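# Place every flower stem-down in the upright vase

## Task

Get every flower into the vase with its stem pointing down, keeping the vase upright and no stem visibly bent. Finally release the flowers and move the grippers away from them.

## Robot and tools

Robot. Two arms stand at the table: left_arm on the +y side with its base near (-0.041, +0.331, 0) m, and right_arm on the -y side near (-0.026, -0.287, 0) m. Each base is yawed slightly (quat_wxyz +1.000,0,0,-0.019 for left, +0.022 for right). The arm names do not match image sides. Each gripper has two fingers that point along the gripper's +z axis and separate along its y axis. The reported end_effector_position is the point between the pads, roughly 1 cm short of the fingertips. Joint ranges in rad: waist -2.618 to 3.054, shoulder 0 to 3.142, elbow 0 to 3.142 (straight at 2.901), wrist pitch and wrist yaw -1.571 to 1.571, wrist roll -2.094 to 2.094. A camera stand sits behind the arms.

Frame. Everything uses the scene frame: origin at table-top height midway between the nominal bases, +x away from the robot over the table, +z up, +y toward left_arm. Printed positions and orientations may be off by a few cm, more at long reach.

The 14-number row. Every motion command is a row of 14 numbers in [-1, 1]: dx, dy, dz, rx, ry, rz, opening for left_arm, then the same seven for right_arm, always all 14 even if one arm stays put. dx to rz are an offset, not a pose: a displacement from that arm's Hand target as it stood when the action or move began, along scene axes, with 1.0 meaning 0.6 m for translation or 180 degrees for rotation; rx, ry, rz form a single rotation vector turning the gripper about its Hand target position. Opening is absolute: +1 fully open (0.094 m), -1 closed. Sending 0 in an arm's six pose slots re-commands its current Hand target; sending 0 as opening is a half-open command, so repeat the present opening to keep a grip unchanged.

execute_actions(actions, cameras). actions is a list of actions; each action is a list of up to 15 rows, one per 1/30 s step, and a short action repeats its last row to fill 15 steps. Every row in an action is measured from the start-of-action Hand target, not from the prior row, and each new action starts from the updated target, so repeating an offset keeps moving. An empty actions list returns the full state and all camera images. cameras lists names (cam_high, cam_low, cam_left_wrist, cam_right_wrist), ["all"] or []; an unknown name invalidates the call.

move(target, speed, blend, opening_speed, grip_force, blocking, cameras). target is one 14-number row or a list of up to 15 rows; every row is an offset from the Hand targets at the move's start, not chained. Grippers follow straight paths, finishing together, at least 0.5 s and at most 10 s. speed: m/s, 0.002 to 2.9, default 0.25 (turn rate twice that in rad/s), one value or one per row. blend: corner rounding in m for a list, 0 means stop at each point. opening_speed: rate of the opening on the -1..1 scale per second, 0.2 or above; use it to close gently on stems. grip_force: per-pad limit in N, 10 to 50, one value or one per arm; it persists, and low values close slowly. blocking=false returns after about 0.5 s while the move continues. Moves do not avoid obstacles or the other arm. Avoid paths passing near an arm's own base; go around it. The result adds a move: line (done, off_target, moving, held, fault) and any limits (paced means clipped, held means steps withheld).

wait(seconds 0 to 10, cameras) lets time pass holding commands. stop(cameras) brakes a running move. zoom_image(camera, region [x0, y0, x1, y1]) enlarges part of the latest image of that camera, at most 504 by 504 px. finished_scene(scene) ends the scene irreversibly; call nothing after it in that reply.

Results. Per arm: end_effector_position (m), end_effector_quat_wxyz, Hand target (the base for the next offsets), Tool commands, grip_measured (same scale as opening; reads up to about 2.5 mm wide when empty and narrower than a squeezed part), Joint positions (last value is finger gap in m), Joint torques, joint velocities (omitted if all within noise), motor temperatures. Action calls also list positions at some steps. Camera images are 672x504.

Behaviour. The commanded orientation is clipped to within 40 degrees of the measured one each step. Friction and weight leave the gripper short, low or tilted, and tiny moves may go astray; check position and orientation after each move and correct it. A gripper resting short of its target stays there until another command; send the missing distance if needed. An arm blocked by something keeps pushing until you command it back past the gripper.

Gripping. Pad force grows about 1 N per 0.001 below first touch, then jumps to the force limit; flower stems are delicate, so lower grip_force and close slowly. Release by commanding an opening well above grip_measured.

Avoid: arms or grippers touching each other (can fail the task), fast contact, pressing hard on the vase or table, dropping flowers from height, releasing something still moving, knocking the vase over, anything leaving the table, strain on wrist camera cables. Objects may get nudged occasionally. Motors heat when holding loads, stretched out or pushing: MOTOR HOT appears at 75 °C, at 90 °C the arm folds and idles for the rest of the scene. Keep arms relaxed and loads short.

Each tool is called after "Request:" by a JSON object that holds its "method" and its "body".

## Session

Request:
{"method": "execute_actions", "body": {"actions": []}}

Scene clock: 0.00 s.
left_arm: end_effector_position=(+0.3536, +0.3433, +0.0931) grip_measured=+1.000 end_effector_quat_wxyz=(+0.575, -0.062, +0.813, +0.075) | right_arm: end_effector_position=(+0.3576, -0.2665, +0.0651) grip_measured=+1.000 end_effector_quat_wxyz=(+0.490, -0.019, +0.868, +0.078)
Joint positions: left_arm=[-0.054 1.547 0.379 0.82 -0.28 -0.046 0.094] | right_arm=[-0.071 1.501 0.435 0.524 -0.177 0.03 0.094]
Joint velocities: within noise
Joint torques (N m): no reading
Motor temperatures (°C): left_arm=[25 23 26 25 27 26 23] | right_arm=[25 26 25 24 26 27 27]
Heat: left arm: 27 °C; right arm: 27 °C.
Hand target: left_arm +0.3586, +0.3432, +0.1069; +0.591, -0.066, +0.800, +0.072 | right_arm +0.3647, -0.2665, +0.0795; +0.510, -0.023, +0.857, +0.077
Tool commands: left_gripper/opening=+1.0 right_gripper/opening=+1.0

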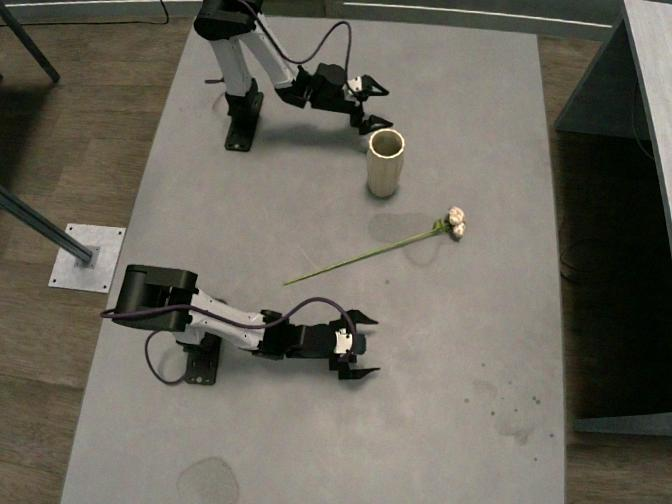

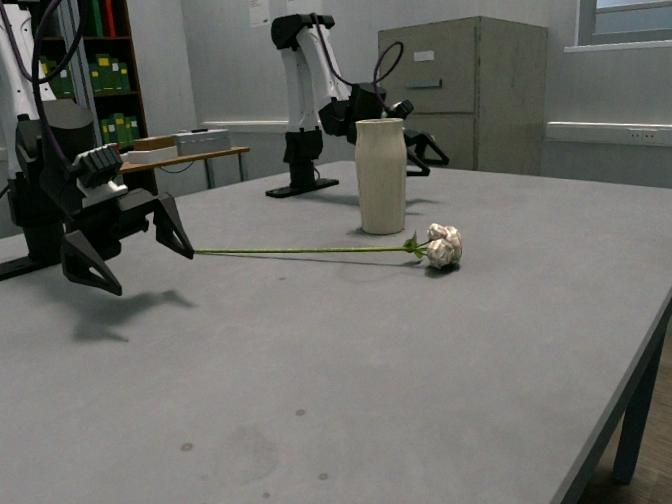

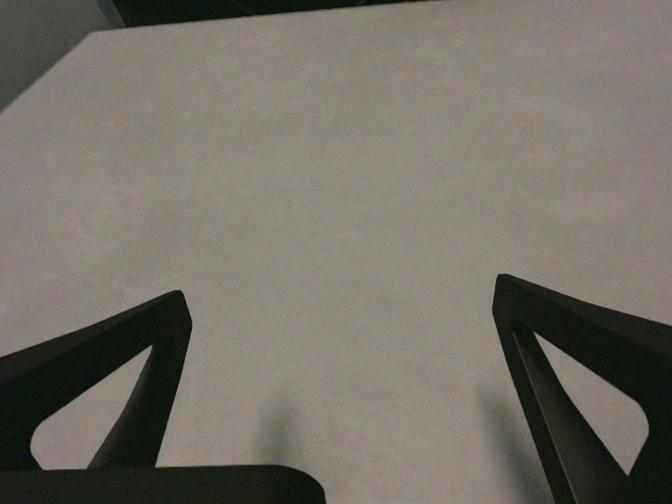

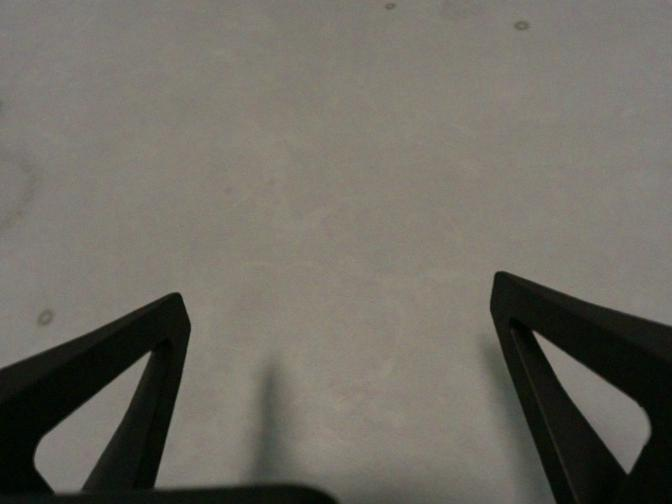

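Request:
{"method": "move", "body": {"target": [0,0,0,0,0,0,1,-0.008,0.411,0.15,-0.0944,0.2455,0.0883,0.3], "cameras": ["cam_high","cam_right_wrist"]}}

Scene clock: 44.67 s.
left_arm: end_effector_position=(+0.3536, +0.3433, +0.0931) grip_measured=+1.000 end_effector_quat_wxyz=(+0.575, -0.062, +0.813, +0.075) | right_arm: end_effector_position=(+0.3578, -0.0194, +0.1670) grip_measured=+0.302 end_effector_quat_wxyz=(+0.130, -0.192, +0.973, +0.023)
Joint positions: left_arm=[-0.054 1.547 0.379 0.82 -0.28 -0.046 0.094] | right_arm=[0.59 2.142 2.187 -1.36 0.068 0.236 0.061]
Joint torques (N m): left_arm=[-0.1 -5.61 6.28 2.15 -0.08 -0.04] | right_arm=[-0.09 -9.74 9.17 0.74 -0.1 0.11]
Motor temperatures (°C): left_arm=[25 27 28 32 27 26 23] | right_arm=[25 30 32 34 26 27 27]
Heat: left arm: 32 °C; right arm: 34 °C.
Hand target: left_arm +0.3586, +0.3432, +0.1069; +0.591, -0.066, +0.800, +0.072 | right_arm +0.3599, -0.0199, +0.1695; +0.129, -0.180, +0.975, +0.024
Off the commanded pose: left_arm 0.015 m, 2 deg | right_arm 0.003 m, 1 deg.
move: off_target (left_arm)
Images, in order (width x height): cam_high 672x504, cam_right_wrist 672x504.

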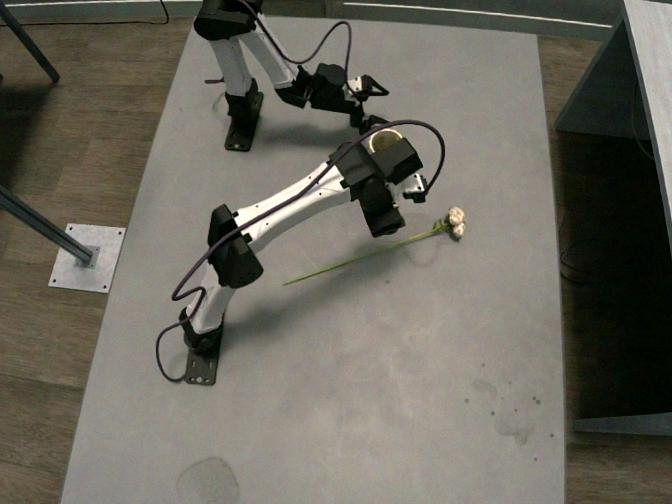

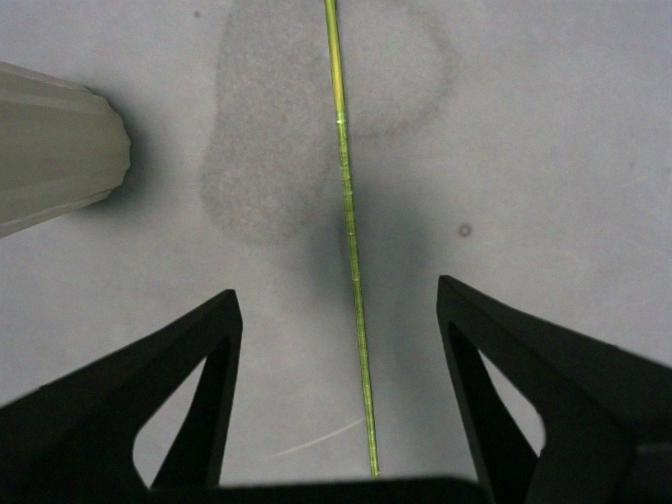

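Request:
{"method": "move", "body": {"target": [0,0,0,0,0,0,1,0.007,-0.017,-0.192,0,0,0.024,0.3], "cameras": ["cam_low","cam_right_wrist","cam_high"]}}

Scene clock: 53.13 s.
left_arm: end_effector_position=(+0.3536, +0.3433, +0.0931) grip_measured=+1.000 end_effector_quat_wxyz=(+0.575, -0.062, +0.813, +0.075) | right_arm: end_effector_position=(+0.3549, -0.0394, +0.0391) grip_measured=+0.302 end_effector_quat_wxyz=(+0.096, -0.209, +0.973, +0.007)
Joint positions: left_arm=[-0.054 1.547 0.379 0.82 -0.28 -0.046 0.094] | right_arm=[0.555 2.139 1.686 -0.933 0.059 0.17 0.061]
Joint torques (N m): left_arm=[-0.12 -5.61 6.3 2.15 -0.09 -0.04] | right_arm=[-0.43 -14.11 6.06 1.27 -0.28 -0.27]
Heat: left arm: 33 °C; right arm: 33 °C.
Hand target: left_arm +0.3586, +0.3432, +0.1069; +0.591, -0.066, +0.800, +0.072 | right_arm +0.3641, -0.0301, +0.0543; +0.128, -0.217, +0.967, +0.028
Off the commanded pose: left_arm 0.015 m, 2 deg | right_arm 0.020 m, 4 deg.
move: off_target (left_arm, right_arm)
Images, in order (width x height): cam_high 672x504, cam_low 672x504, cam_right_wrist 672x504.

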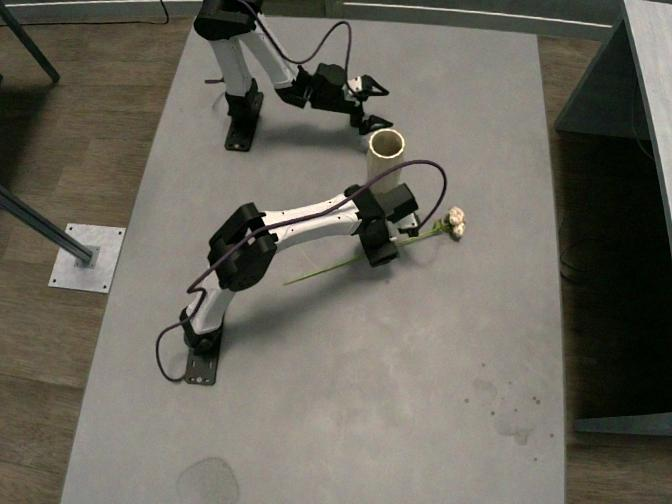

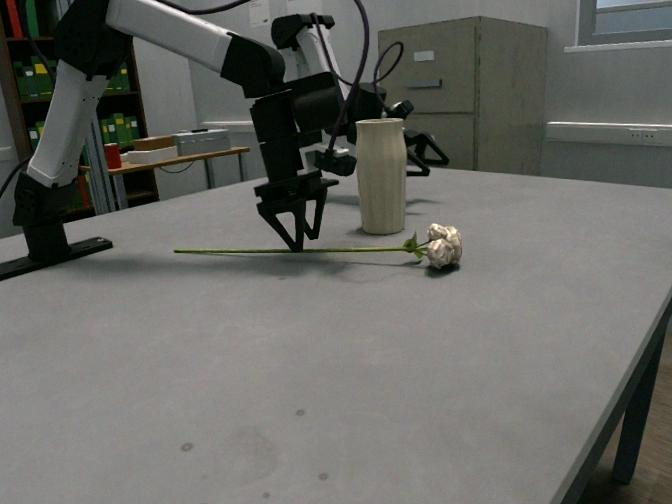

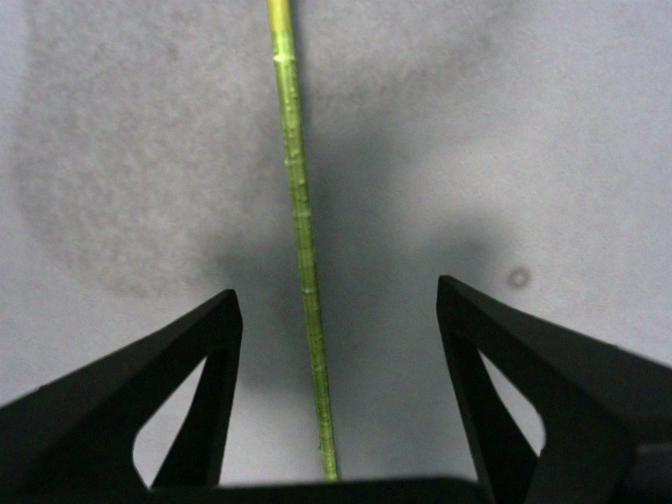

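Request:
{"method": "move", "body": {"target": [0,0,0,0,0,0,1,-0.005,0.016,-0.035,0,0,0.03,0.3], "speed": 0.1, "cameras": ["cam_low","cam_right_wrist"]}}

Scene clock: 60.43 s.
left_arm: end_effector_position=(+0.3536, +0.3433, +0.0931) grip_measured=+1.000 end_effector_quat_wxyz=(+0.575, -0.062, +0.813, +0.075) | right_arm: end_effector_position=(+0.3558, -0.0334, +0.0294) grip_measured=+0.302 end_effector_quat_wxyz=(+0.106, -0.248, +0.963, +0.018)
Joint positions: left_arm=[-0.054 1.547 0.379 0.82 -0.28 -0.046 0.094] | right_arm=[0.556 2.139 1.641 -0.861 0.037 0.092 0.061]
Joint torques (N m): left_arm=[-0.09 -5.65 6.31 2.14 -0.09 -0.04] | right_arm=[0.65 -11.43 6.08 1.35 -0.3 -0.27]
Heat: left arm: 33 °C; right arm: 34 °C.
Hand target: left_arm +0.3586, +0.3432, +0.1069; +0.591, -0.066, +0.800, +0.072 | right_arm +0.3611, -0.0205, +0.0333; +0.126, -0.262, +0.956, +0.034
Off the commanded pose: left_arm 0.015 m, 2 deg | right_arm 0.015 m, 3 deg.
move: off_target (left_arm, right_arm)
Images, in order (width x height): cam_low 672x504, cam_right_wrist 672x504.

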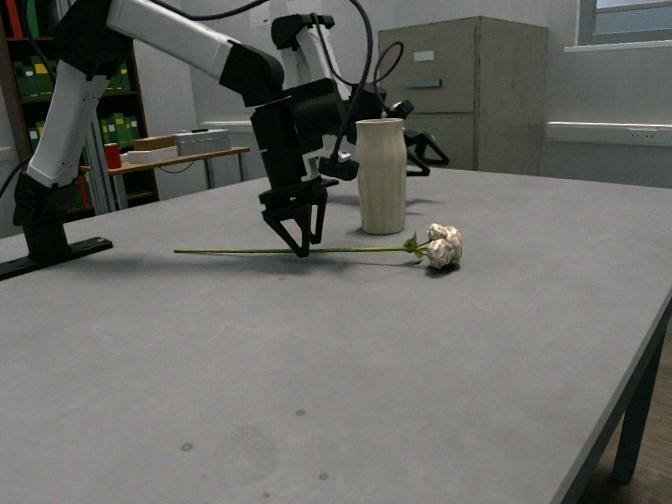

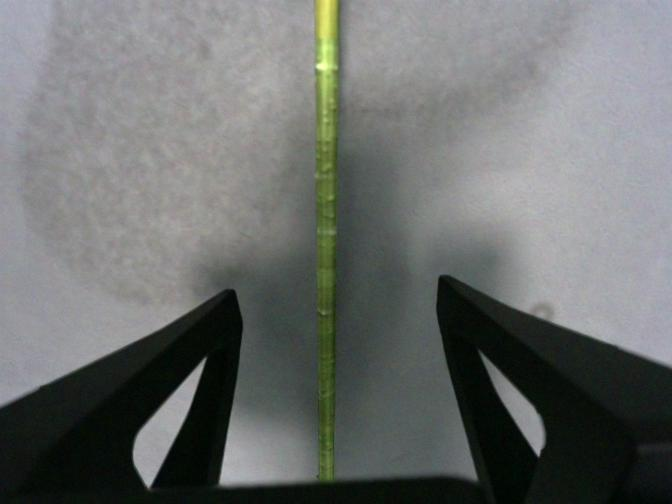

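Request:
{"method": "move", "body": {"target": [0,0,0,0,0,0,1,0.003,0.002,-0.032,0,0,0,0.3], "speed": 0.06, "cameras": ["cam_right_wrist"]}}

Request:
{"method": "zoom_image", "body": {"camera": "cam_right_wrist", "region": [180, 200, 500, 460]}}

Scene clock: 63.90 s.
left_arm: end_effector_position=(+0.3536, +0.3433, +0.0931) grip_measured=+1.000 end_effector_quat_wxyz=(+0.575, -0.062, +0.813, +0.075) | right_arm: end_effector_position=(+0.3583, -0.0317, +0.0166) grip_measured=+0.302 end_effector_quat_wxyz=(+0.112, -0.248, +0.962, +0.021)
Joint positions: left_arm=[-0.054 1.547 0.379 0.82 -0.28 -0.046 0.094] | right_arm=[0.556 2.153 1.607 -0.8 0.037 0.092 0.061]
Joint torques (N m): left_arm=[-0.13 -5.6 6.28 2.15 -0.08 -0.03] | right_arm=[0.64 -10.06 6.2 1.39 -0.29 -0.28]
Motor temperatures (°C): left_arm=[25 27 29 34 27 26 23] | right_arm=[25 35 32 31 26 27 27]
Heat: left arm: 34 °C; right arm: 35 °C.
Hand target: left_arm +0.3586, +0.3432, +0.1069; +0.591, -0.066, +0.800, +0.072 | right_arm +0.3629, -0.0193, +0.0141; +0.126, -0.262, +0.956, +0.034
Off the commanded pose: left_arm 0.015 m, 2 deg | right_arm 0.013 m, 3 deg.
move: off_target (left_arm, right_arm)
Images, in order (width x height): cam_right_wrist 672x504.

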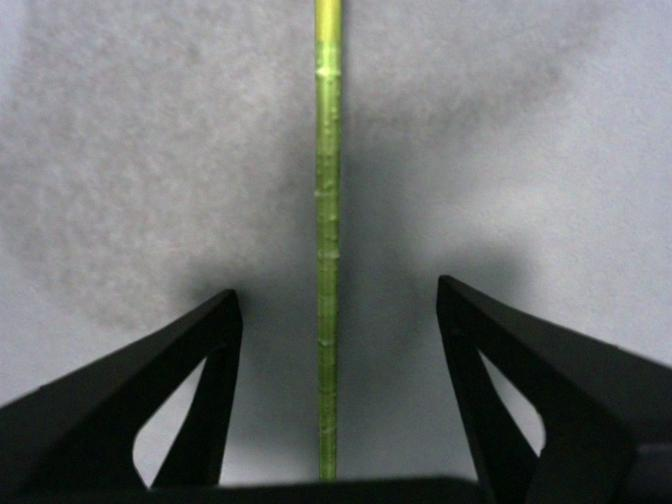

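Scaled by 1.575 from the camera's 672x504 image, which has a finer 960x720 frame.

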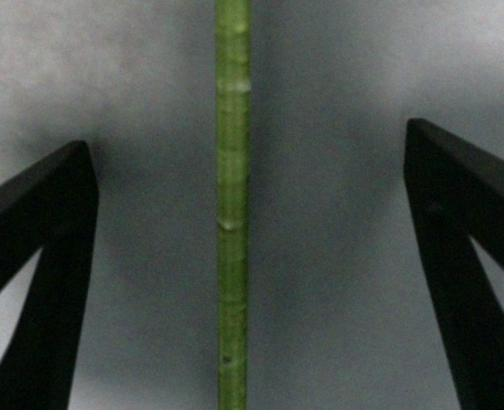

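Request:
{"method": "move", "body": {"target": [[0,0,0,0,0,0,1,0.003,0.002,-0.013,0,0,0,0.3],[0,0,0,0,0,0,1,0.003,0.002,-0.013,0,0,0,-1]], "speed": 0.06, "opening_speed": 1.0, "grip_force": 20, "cameras": ["cam_right_wrist"]}}

Scene clock: 75.67 s.
left_arm: end_effector_position=(+0.3536, +0.3433, +0.0931) grip_measured=+1.000 end_effector_quat_wxyz=(+0.575, -0.062, +0.813, +0.075) | right_arm: end_effector_position=(+0.3599, -0.0231, +0.0141) grip_measured=-0.874 end_effector_quat_wxyz=(+0.120, -0.253, +0.960, +0.030)
Joint positions: left_arm=[-0.054 1.547 0.379 0.82 -0.28 -0.046 0.094] | right_arm=[0.566 2.162 1.607 -0.771 0.027 0.09 0.006]
Joint torques (N m): left_arm=[-0.13 -5.63 6.3 2.14 -0.09 -0.04] | right_arm=[0.43 -9.24 5.78 1.36 -0.2 -0.27]
Heat: left arm: 34 °C; right arm: 36 °C.
Hand target: left_arm +0.3586, +0.3432, +0.1069; +0.591, -0.066, +0.800, +0.072 | right_arm +0.3647, -0.0181, +0.0063; +0.126, -0.262, +0.956, +0.034
Off the commanded pose: left_arm 0.015 m, 2 deg | right_arm 0.010 m, 1 deg.
grip_force (N): 20, 20
move: off_target (left_arm); target 2's new opening was sent with right_arm's hand 0.015 m and 2 deg from that target
Images, in order (width x height): cam_right_wrist 672x504.

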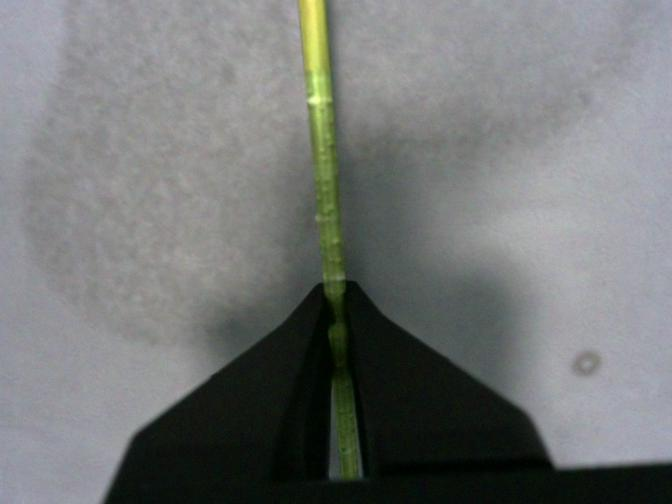

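Request:
{"method": "move", "body": {"target": [[0,0,0,0,0,0,1,0,0,0.25,0,0,0,-1],[0,0,0,0,0,0,1,-0.033,0.03,0.783,0.276,-0.421,0.1,-1]], "blend": [0.03,0], "speed": 0.22, "grip_force": 30, "cameras": ["all"]}}

Scene clock: 90.73 s.
left_arm: end_effector_position=(+0.3536, +0.3433, +0.0931) grip_measured=+1.000 end_effector_quat_wxyz=(+0.575, -0.062, +0.813, +0.075) | right_arm: end_effector_position=(+0.3463, +0.0030, +0.4531) grip_measured=-0.881 end_effector_quat_wxyz=(+0.723, -0.291, +0.573, +0.255)
Joint positions: left_arm=[-0.054 1.547 0.379 0.82 -0.28 -0.046 0.094] | right_arm=[0.535 1.421 1.319 0.283 -0.227 -0.089 0.006]
Joint torques (N m): left_arm=[-0.13 -5.64 6.28 2.14 -0.09 -0.04] | right_arm=[-0.66 -5.42 8.49 2.93 -0.31 -0.12]
Heat: left arm: 35 °C; right arm: 36 °C.
Hand target: left_arm +0.3586, +0.3432, +0.1069; +0.591, -0.066, +0.800, +0.072 | right_arm +0.3449, -0.0001, +0.4761; +0.750, -0.287, +0.537, +0.258
Off the commanded pose: left_arm 0.015 m, 2 deg | right_arm 0.023 m, 5 deg.
grip_force (N): 30, 30
move: off_target (left_arm, right_arm)

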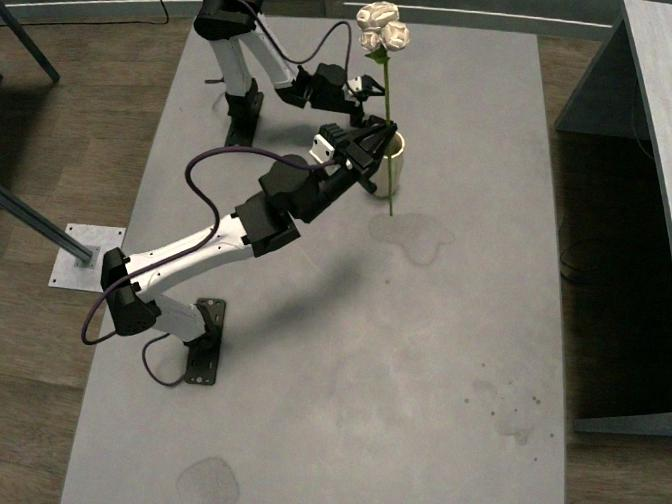

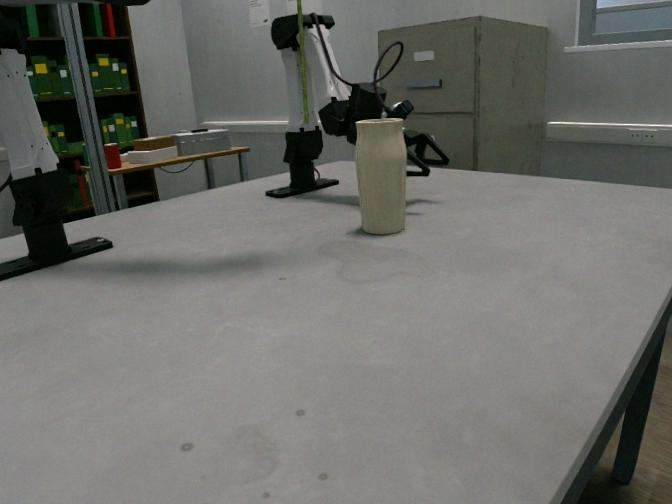

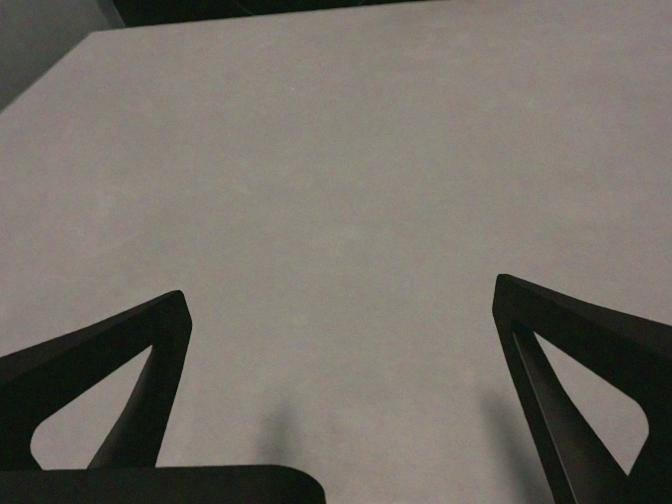

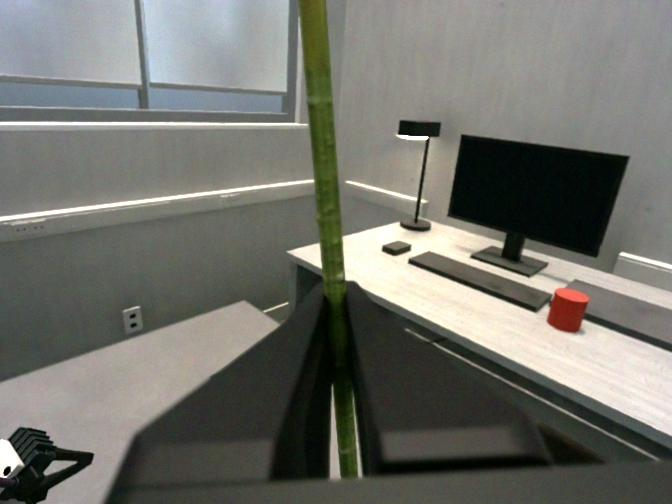

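Request:
{"method": "move", "body": {"target": [0,0,0,0,0,0,1,0,0.24,0.03,0,0,0,-1], "speed": 0.2, "cameras": ["cam_high","cam_low"]}}

Request:
{"method": "zoom_image", "body": {"camera": "cam_high", "region": [290, 60, 490, 210]}}

Request:
{"method": "zoom_image", "body": {"camera": "cam_low", "region": [290, 0, 490, 250]}}

Scene clock: 100.50 s.
left_arm: end_effector_position=(+0.3536, +0.3433, +0.0931) grip_measured=+1.000 end_effector_quat_wxyz=(+0.575, -0.062, +0.813, +0.075) | right_arm: end_effector_position=(+0.3418, +0.1466, +0.4849) grip_measured=-0.881 end_effector_quat_wxyz=(+0.742, -0.291, +0.540, +0.270)
Joint positions: left_arm=[-0.054 1.547 0.379 0.82 -0.28 -0.046 0.094] | right_arm=[0.834 1.806 1.779 0.277 0.034 -0.154 0.006]
Joint torques (N m): left_arm=[-0.13 -5.6 6.28 2.15 -0.09 -0.04] | right_arm=[0.06 -8.36 10.56 1.91 0.07 -0.28]
Heat: left arm: 36 °C; right arm: 35 °C.
Hand target: left_arm +0.3586, +0.3432, +0.1069; +0.591, -0.066, +0.800, +0.072 | right_arm +0.3449, +0.1439, +0.4941; +0.750, -0.287, +0.537, +0.258
Off the commanded pose: left_arm 0.015 m, 2 deg | right_arm 0.010 m, 2 deg.
grip_force (N): 30, 30
move: off_target (left_arm)
Images, in order (width x height): cam_high 672x504, cam_low 672x504.

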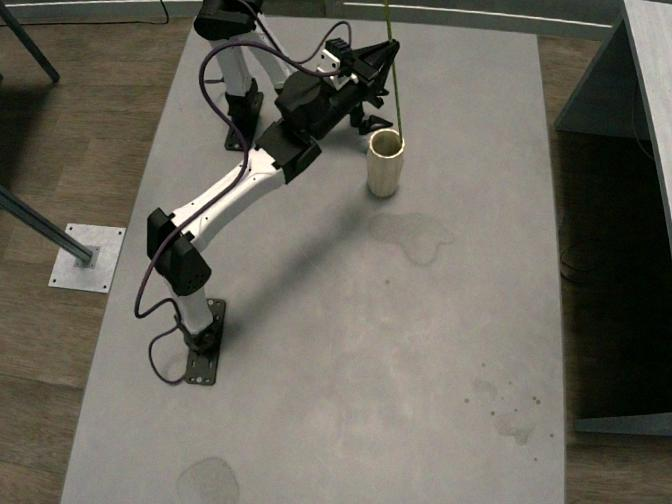

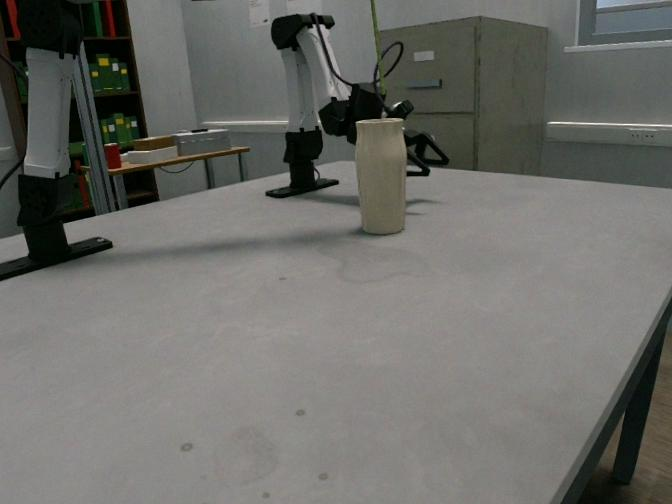

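Scaled by 2.520 from the camera's 672x504 image, which has a finer 960x720 frame.

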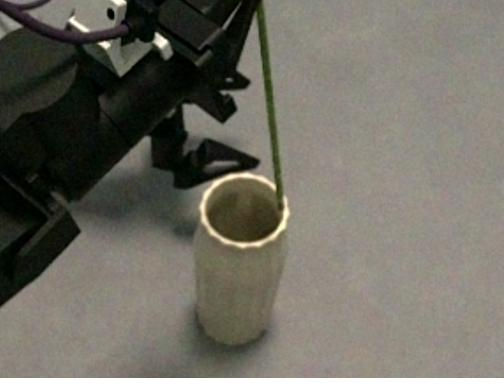

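Scaled by 2.016 from the camera's 672x504 image, which has a finer 960x720 frame.

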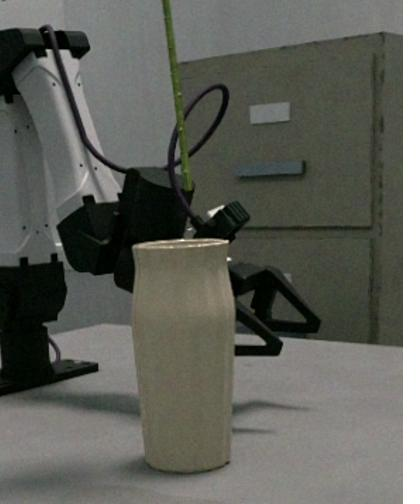

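Request:
{"method": "move", "body": {"target": [0,0,0,0,0,0,1,-0.028,0.034,-0.02,0,0.03,0,-1], "speed": 0.15, "cameras": ["cam_high","cam_low"]}}

Request:
{"method": "zoom_image", "body": {"camera": "cam_high", "region": [290, 60, 490, 210]}}

Request:
{"method": "zoom_image", "body": {"camera": "cam_low", "region": [290, 0, 490, 250]}}

Scene clock: 108.30 s.
left_arm: end_effector_position=(+0.3536, +0.3433, +0.0931) grip_measured=+1.000 end_effector_quat_wxyz=(+0.575, -0.062, +0.813, +0.075) | right_arm: end_effector_position=(+0.3242, +0.1668, +0.4740) grip_measured=-0.881 end_effector_quat_wxyz=(+0.722, -0.289, +0.568, +0.269)
Joint positions: left_arm=[-0.054 1.547 0.379 0.82 -0.28 -0.046 0.094] | right_arm=[0.906 1.818 1.81 0.199 0.12 -0.138 0.006]
Joint torques (N m): left_arm=[-0.12 -5.6 6.31 2.14 -0.09 -0.04] | right_arm=[0.09 -8.38 10.63 1.95 0.07 0.11]
Heat: left arm: 36 °C; right arm: 36 °C.
Hand target: left_arm +0.3586, +0.3432, +0.1069; +0.591, -0.066, +0.800, +0.072 | right_arm +0.3281, +0.1643, +0.4821; +0.724, -0.275, +0.572, +0.271
Off the commanded pose: left_arm 0.015 m, 2 deg | right_arm 0.009 m, 2 deg.
grip_force (N): 30, 30
move: off_target (left_arm)
Images, in order (width x height): cam_high 672x504, cam_low 672x504.

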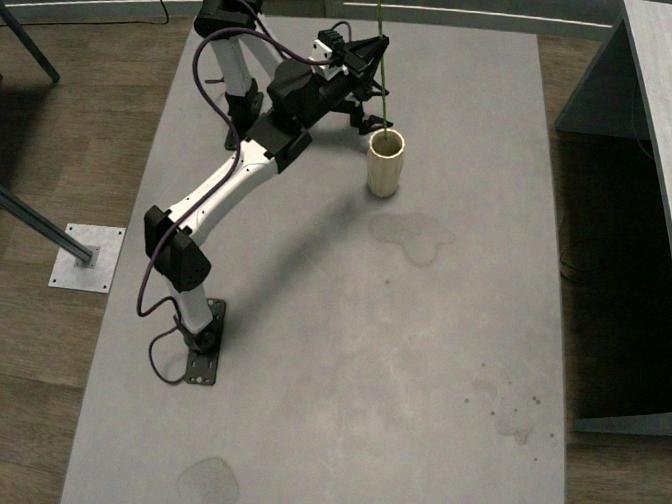

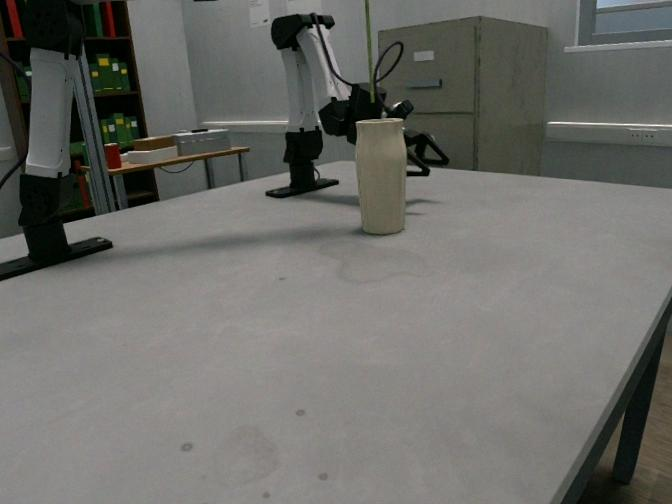

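Scaled by 2.520 from the camera's 672x504 image, which has a finer 960x720 frame.

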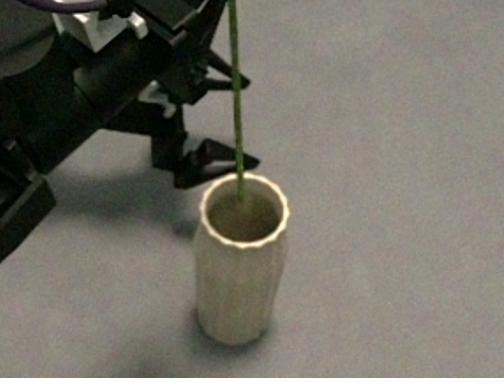

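Scaled by 2.016 from the camera's 672x504 image, which has a finer 960x720 frame.

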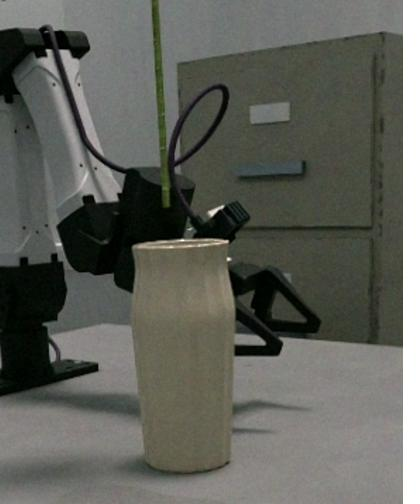

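Request:
{"method": "move", "body": {"target": [[0,0,0,0,0,0,1,0.003,0.03,0,0,0,0,-1],[0,0,0,0,0,0,1,0.003,0.03,-0.15,0,0,0,-1]], "speed": 0.12, "blend": [0.005,0], "cameras": ["cam_high","cam_low"]}}

Request:
{"method": "zoom_image", "body": {"camera": "cam_high", "region": [290, 60, 490, 210]}}

Scene clock: 114.60 s.
left_arm: end_effector_position=(+0.3536, +0.3433, +0.0931) grip_measured=+1.000 end_effector_quat_wxyz=(+0.575, -0.062, +0.813, +0.075) | right_arm: end_effector_position=(+0.3315, +0.1879, +0.3601) grip_measured=-0.881 end_effector_quat_wxyz=(+0.695, -0.308, +0.599, +0.253)
Joint positions: left_arm=[-0.054 1.547 0.379 0.82 -0.28 -0.046 0.094] | right_arm=[0.923 1.871 1.515 0.45 0.142 -0.138 0.006]
Joint torques (N m): left_arm=[-0.13 -5.6 6.3 2.15 -0.09 -0.05] | right_arm=[0.55 -11.43 8.2 3.03 0.06 0.08]
Motor temperatures (°C): left_arm=[25 28 30 37 27 26 23] | right_arm=[25 36 36 36 26 27 27]
Heat: left arm: 37 °C; right arm: 36 °C.
Hand target: left_arm +0.3586, +0.3432, +0.1069; +0.591, -0.066, +0.800, +0.072 | right_arm +0.3299, +0.1823, +0.3921; +0.724, -0.275, +0.572, +0.271
Off the commanded pose: left_arm 0.015 m, 2 deg | right_arm 0.033 m, 6 deg.
grip_force (N): 30, 30
move: off_target (left_arm, right_arm)
Images, in order (width x height): cam_high 672x504, cam_low 672x504.

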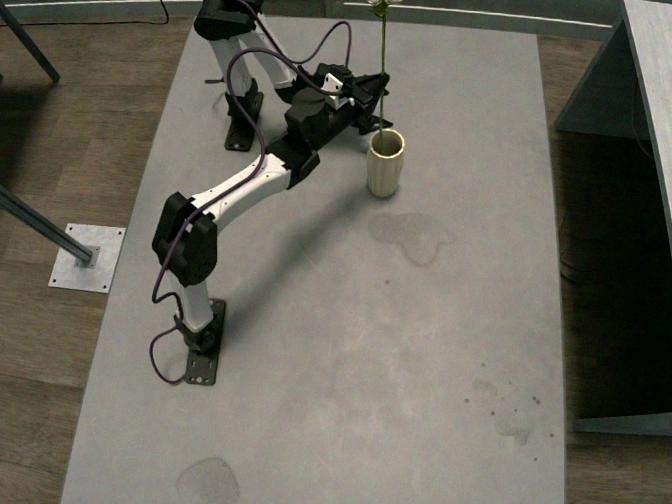

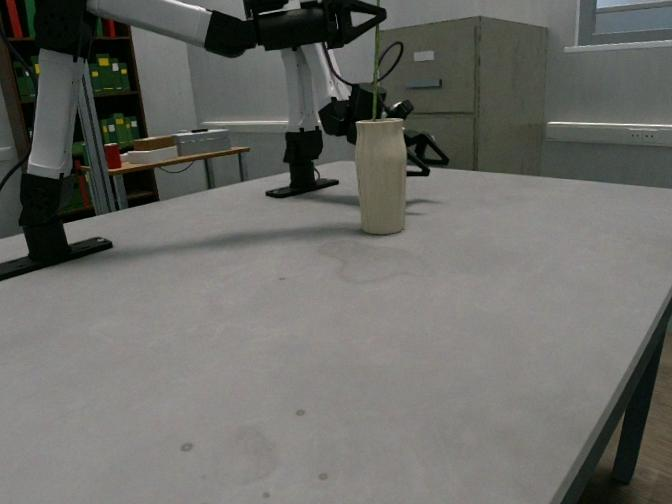

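Scaled by 2.520 from the camera's 672x504 image, which has a finer 960x720 frame.

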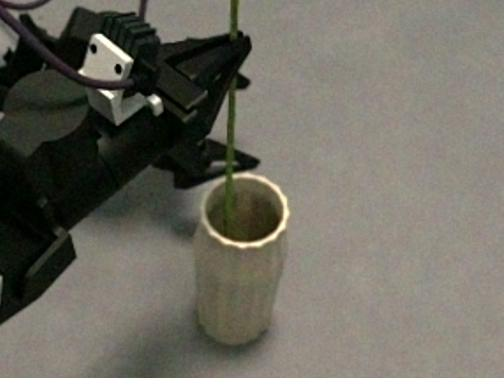

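Request:
{"method": "move", "body": {"target": [0,0,0,0,0,0,1,0.014,0,-0.165,0,0,0,-1], "speed": 0.1, "cameras": ["cam_high","cam_low"]}}

Scene clock: 121.87 s.
left_arm: end_effector_position=(+0.3536, +0.3433, +0.0931) grip_measured=+1.000 end_effector_quat_wxyz=(+0.575, -0.062, +0.813, +0.075) | right_arm: end_effector_position=(+0.3336, +0.1861, +0.2771) grip_measured=-0.881 end_effector_quat_wxyz=(+0.704, -0.300, +0.590, +0.256)
Joint positions: left_arm=[-0.054 1.547 0.379 0.82 -0.28 -0.046 0.094] | right_arm=[0.918 1.969 1.276 0.817 0.142 -0.138 0.006]
Joint torques (N m): left_arm=[-0.09 -5.61 6.3 2.14 -0.09 -0.05] | right_arm=[-0.57 -9.42 7.43 2.96 -0.09 0.11]
Heat: left arm: 37 °C; right arm: 38 °C.
Hand target: left_arm +0.3586, +0.3432, +0.1069; +0.591, -0.066, +0.800, +0.072 | right_arm +0.3383, +0.1823, +0.2931; +0.724, -0.275, +0.572, +0.271
Off the commanded pose: left_arm 0.015 m, 2 deg | right_arm 0.017 m, 5 deg.
grip_force (N): 30, 30
move: off_target (left_arm, right_arm)
Images, in order (width x height): cam_high 672x504, cam_low 672x504.

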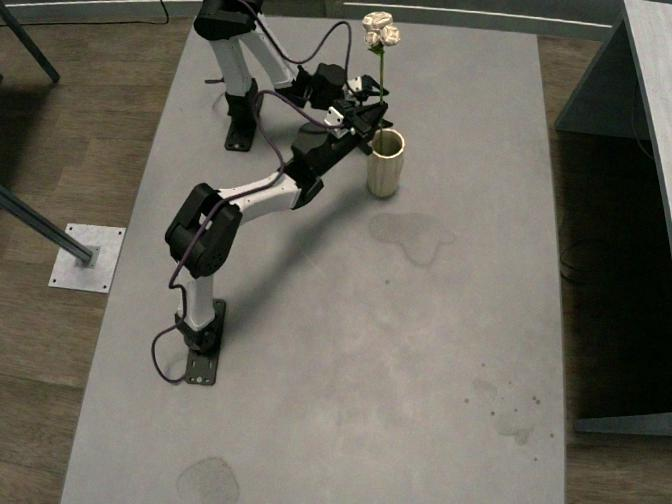

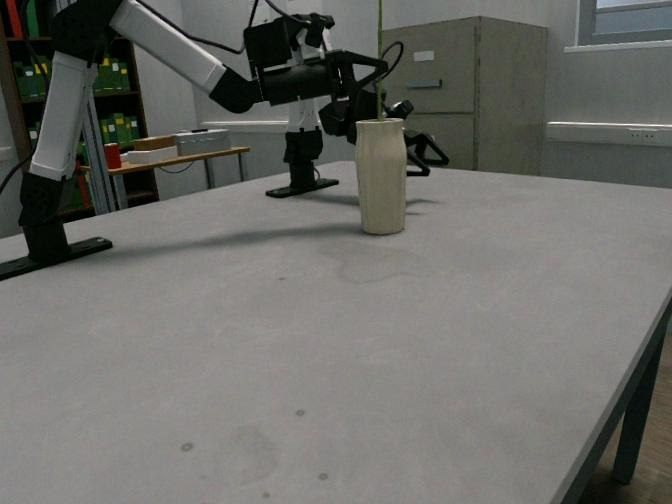

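Request:
{"method": "move", "body": {"target": [[0,0,0,0,0,0,1,0.006,-0.003,-0.048,0,0,0,-1],[0,0,0,0,0,0,1,0.006,-0.003,-0.048,0,0,0,-0.4]], "speed": 0.1, "opening_speed": 0.7, "cameras": ["cam_high","cam_low","cam_right_wrist"]}}

Scene clock: 129.03 s.
left_arm: end_effector_position=(+0.3536, +0.3433, +0.0931) grip_measured=+1.000 end_effector_quat_wxyz=(+0.575, -0.062, +0.813, +0.075) | right_arm: end_effector_position=(+0.3366, +0.1840, +0.2612) grip_measured=-0.402 end_effector_quat_wxyz=(+0.718, -0.288, +0.577, +0.261)
Joint positions: left_arm=[-0.054 1.547 0.379 0.82 -0.28 -0.046 0.094] | right_arm=[0.912 2.024 1.236 0.958 0.142 -0.138 0.028]
Joint torques (N m): left_arm=[-0.12 -5.63 6.31 2.14 -0.09 -0.05] | right_arm=[-0.75 -9.44 6.57 2.55 -0.17 0.12]
Heat: left arm: 38 °C; right arm: 40 °C.
Hand target: left_arm +0.3586, +0.3432, +0.1069; +0.591, -0.066, +0.800, +0.072 | right_arm +0.3419, +0.1805, +0.2643; +0.724, -0.275, +0.572, +0.271
Off the commanded pose: left_arm 0.015 m, 2 deg | right_arm 0.007 m, 2 deg.
grip_force (N): 30, 30
move: off_target (left_arm)
Images, in order (width x height): cam_high 672x504, cam_low 672x504, cam_right_wrist 672x504.

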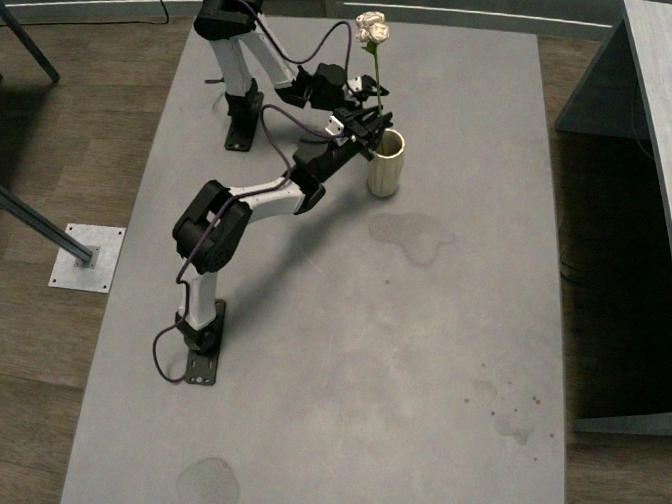

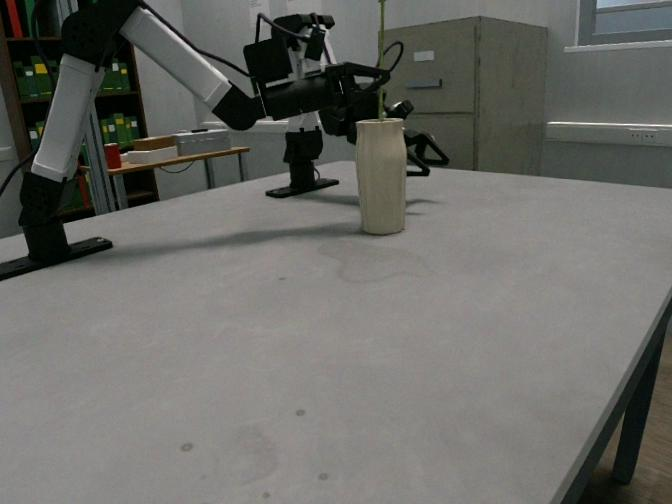

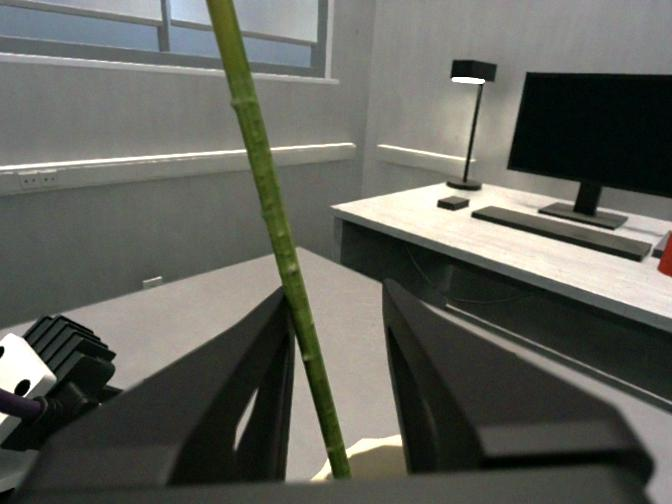

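Request:
{"method": "move", "body": {"target": [[0,0,0,0,0,0,1,0,0,0,0,0,0,0.0],[0,0,0,0,0,0,1,-0.25,-0.262,0.02,0,0,0,0.0]], "speed": 0.12, "opening_speed": 0.7, "cameras": ["cam_high","cam_low","cam_right_wrist"]}}

Scene clock: 136.53 s.
left_arm: end_effector_position=(+0.3536, +0.3433, +0.0931) grip_measured=+1.000 end_effector_quat_wxyz=(+0.575, -0.062, +0.813, +0.075) | right_arm: end_effector_position=(+0.1929, +0.0265, +0.2739) grip_measured=-0.002 end_effector_quat_wxyz=(+0.723, -0.276, +0.570, +0.276)
Joint positions: left_arm=[-0.054 1.547 0.379 0.82 -0.28 -0.046 0.094] | right_arm=[1.032 1.226 0.409 1.023 0.254 -0.138 0.047]
Joint torques (N m): left_arm=[-0.1 -5.64 6.31 2.15 -0.09 -0.04] | right_arm=[0.65 -5.63 6.22 1.83 0.03 -0.21]
Heat: left arm: 38 °C; right arm: 40 °C.
Hand target: left_arm +0.3586, +0.3432, +0.1069; +0.591, -0.066, +0.800, +0.072 | right_arm +0.1919, +0.0233, +0.2763; +0.724, -0.275, +0.572, +0.271
Off the commanded pose: left_arm 0.015 m, 2 deg | right_arm 0.004 m, 1 deg.
grip_force (N): 30, 30
move: off_target (left_arm)
Images, in order (width x height): cam_high 672x504, cam_low 672x504, cam_right_wrist 672x504.

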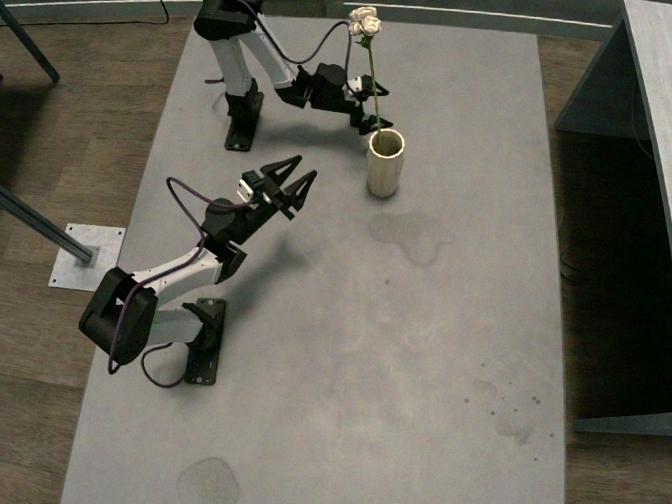

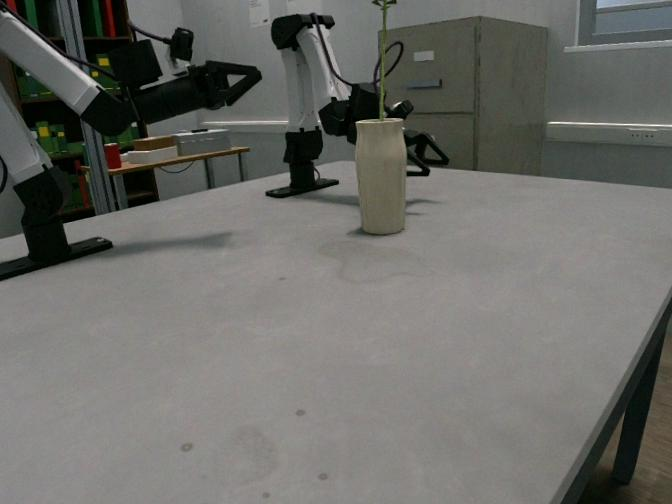

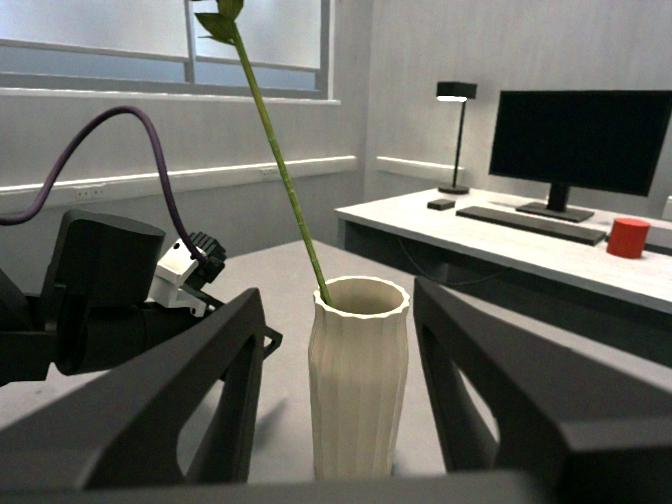

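Request:
{"method": "finished_scene", "body": {"scene": 2}}

The scene is finished: the task was done.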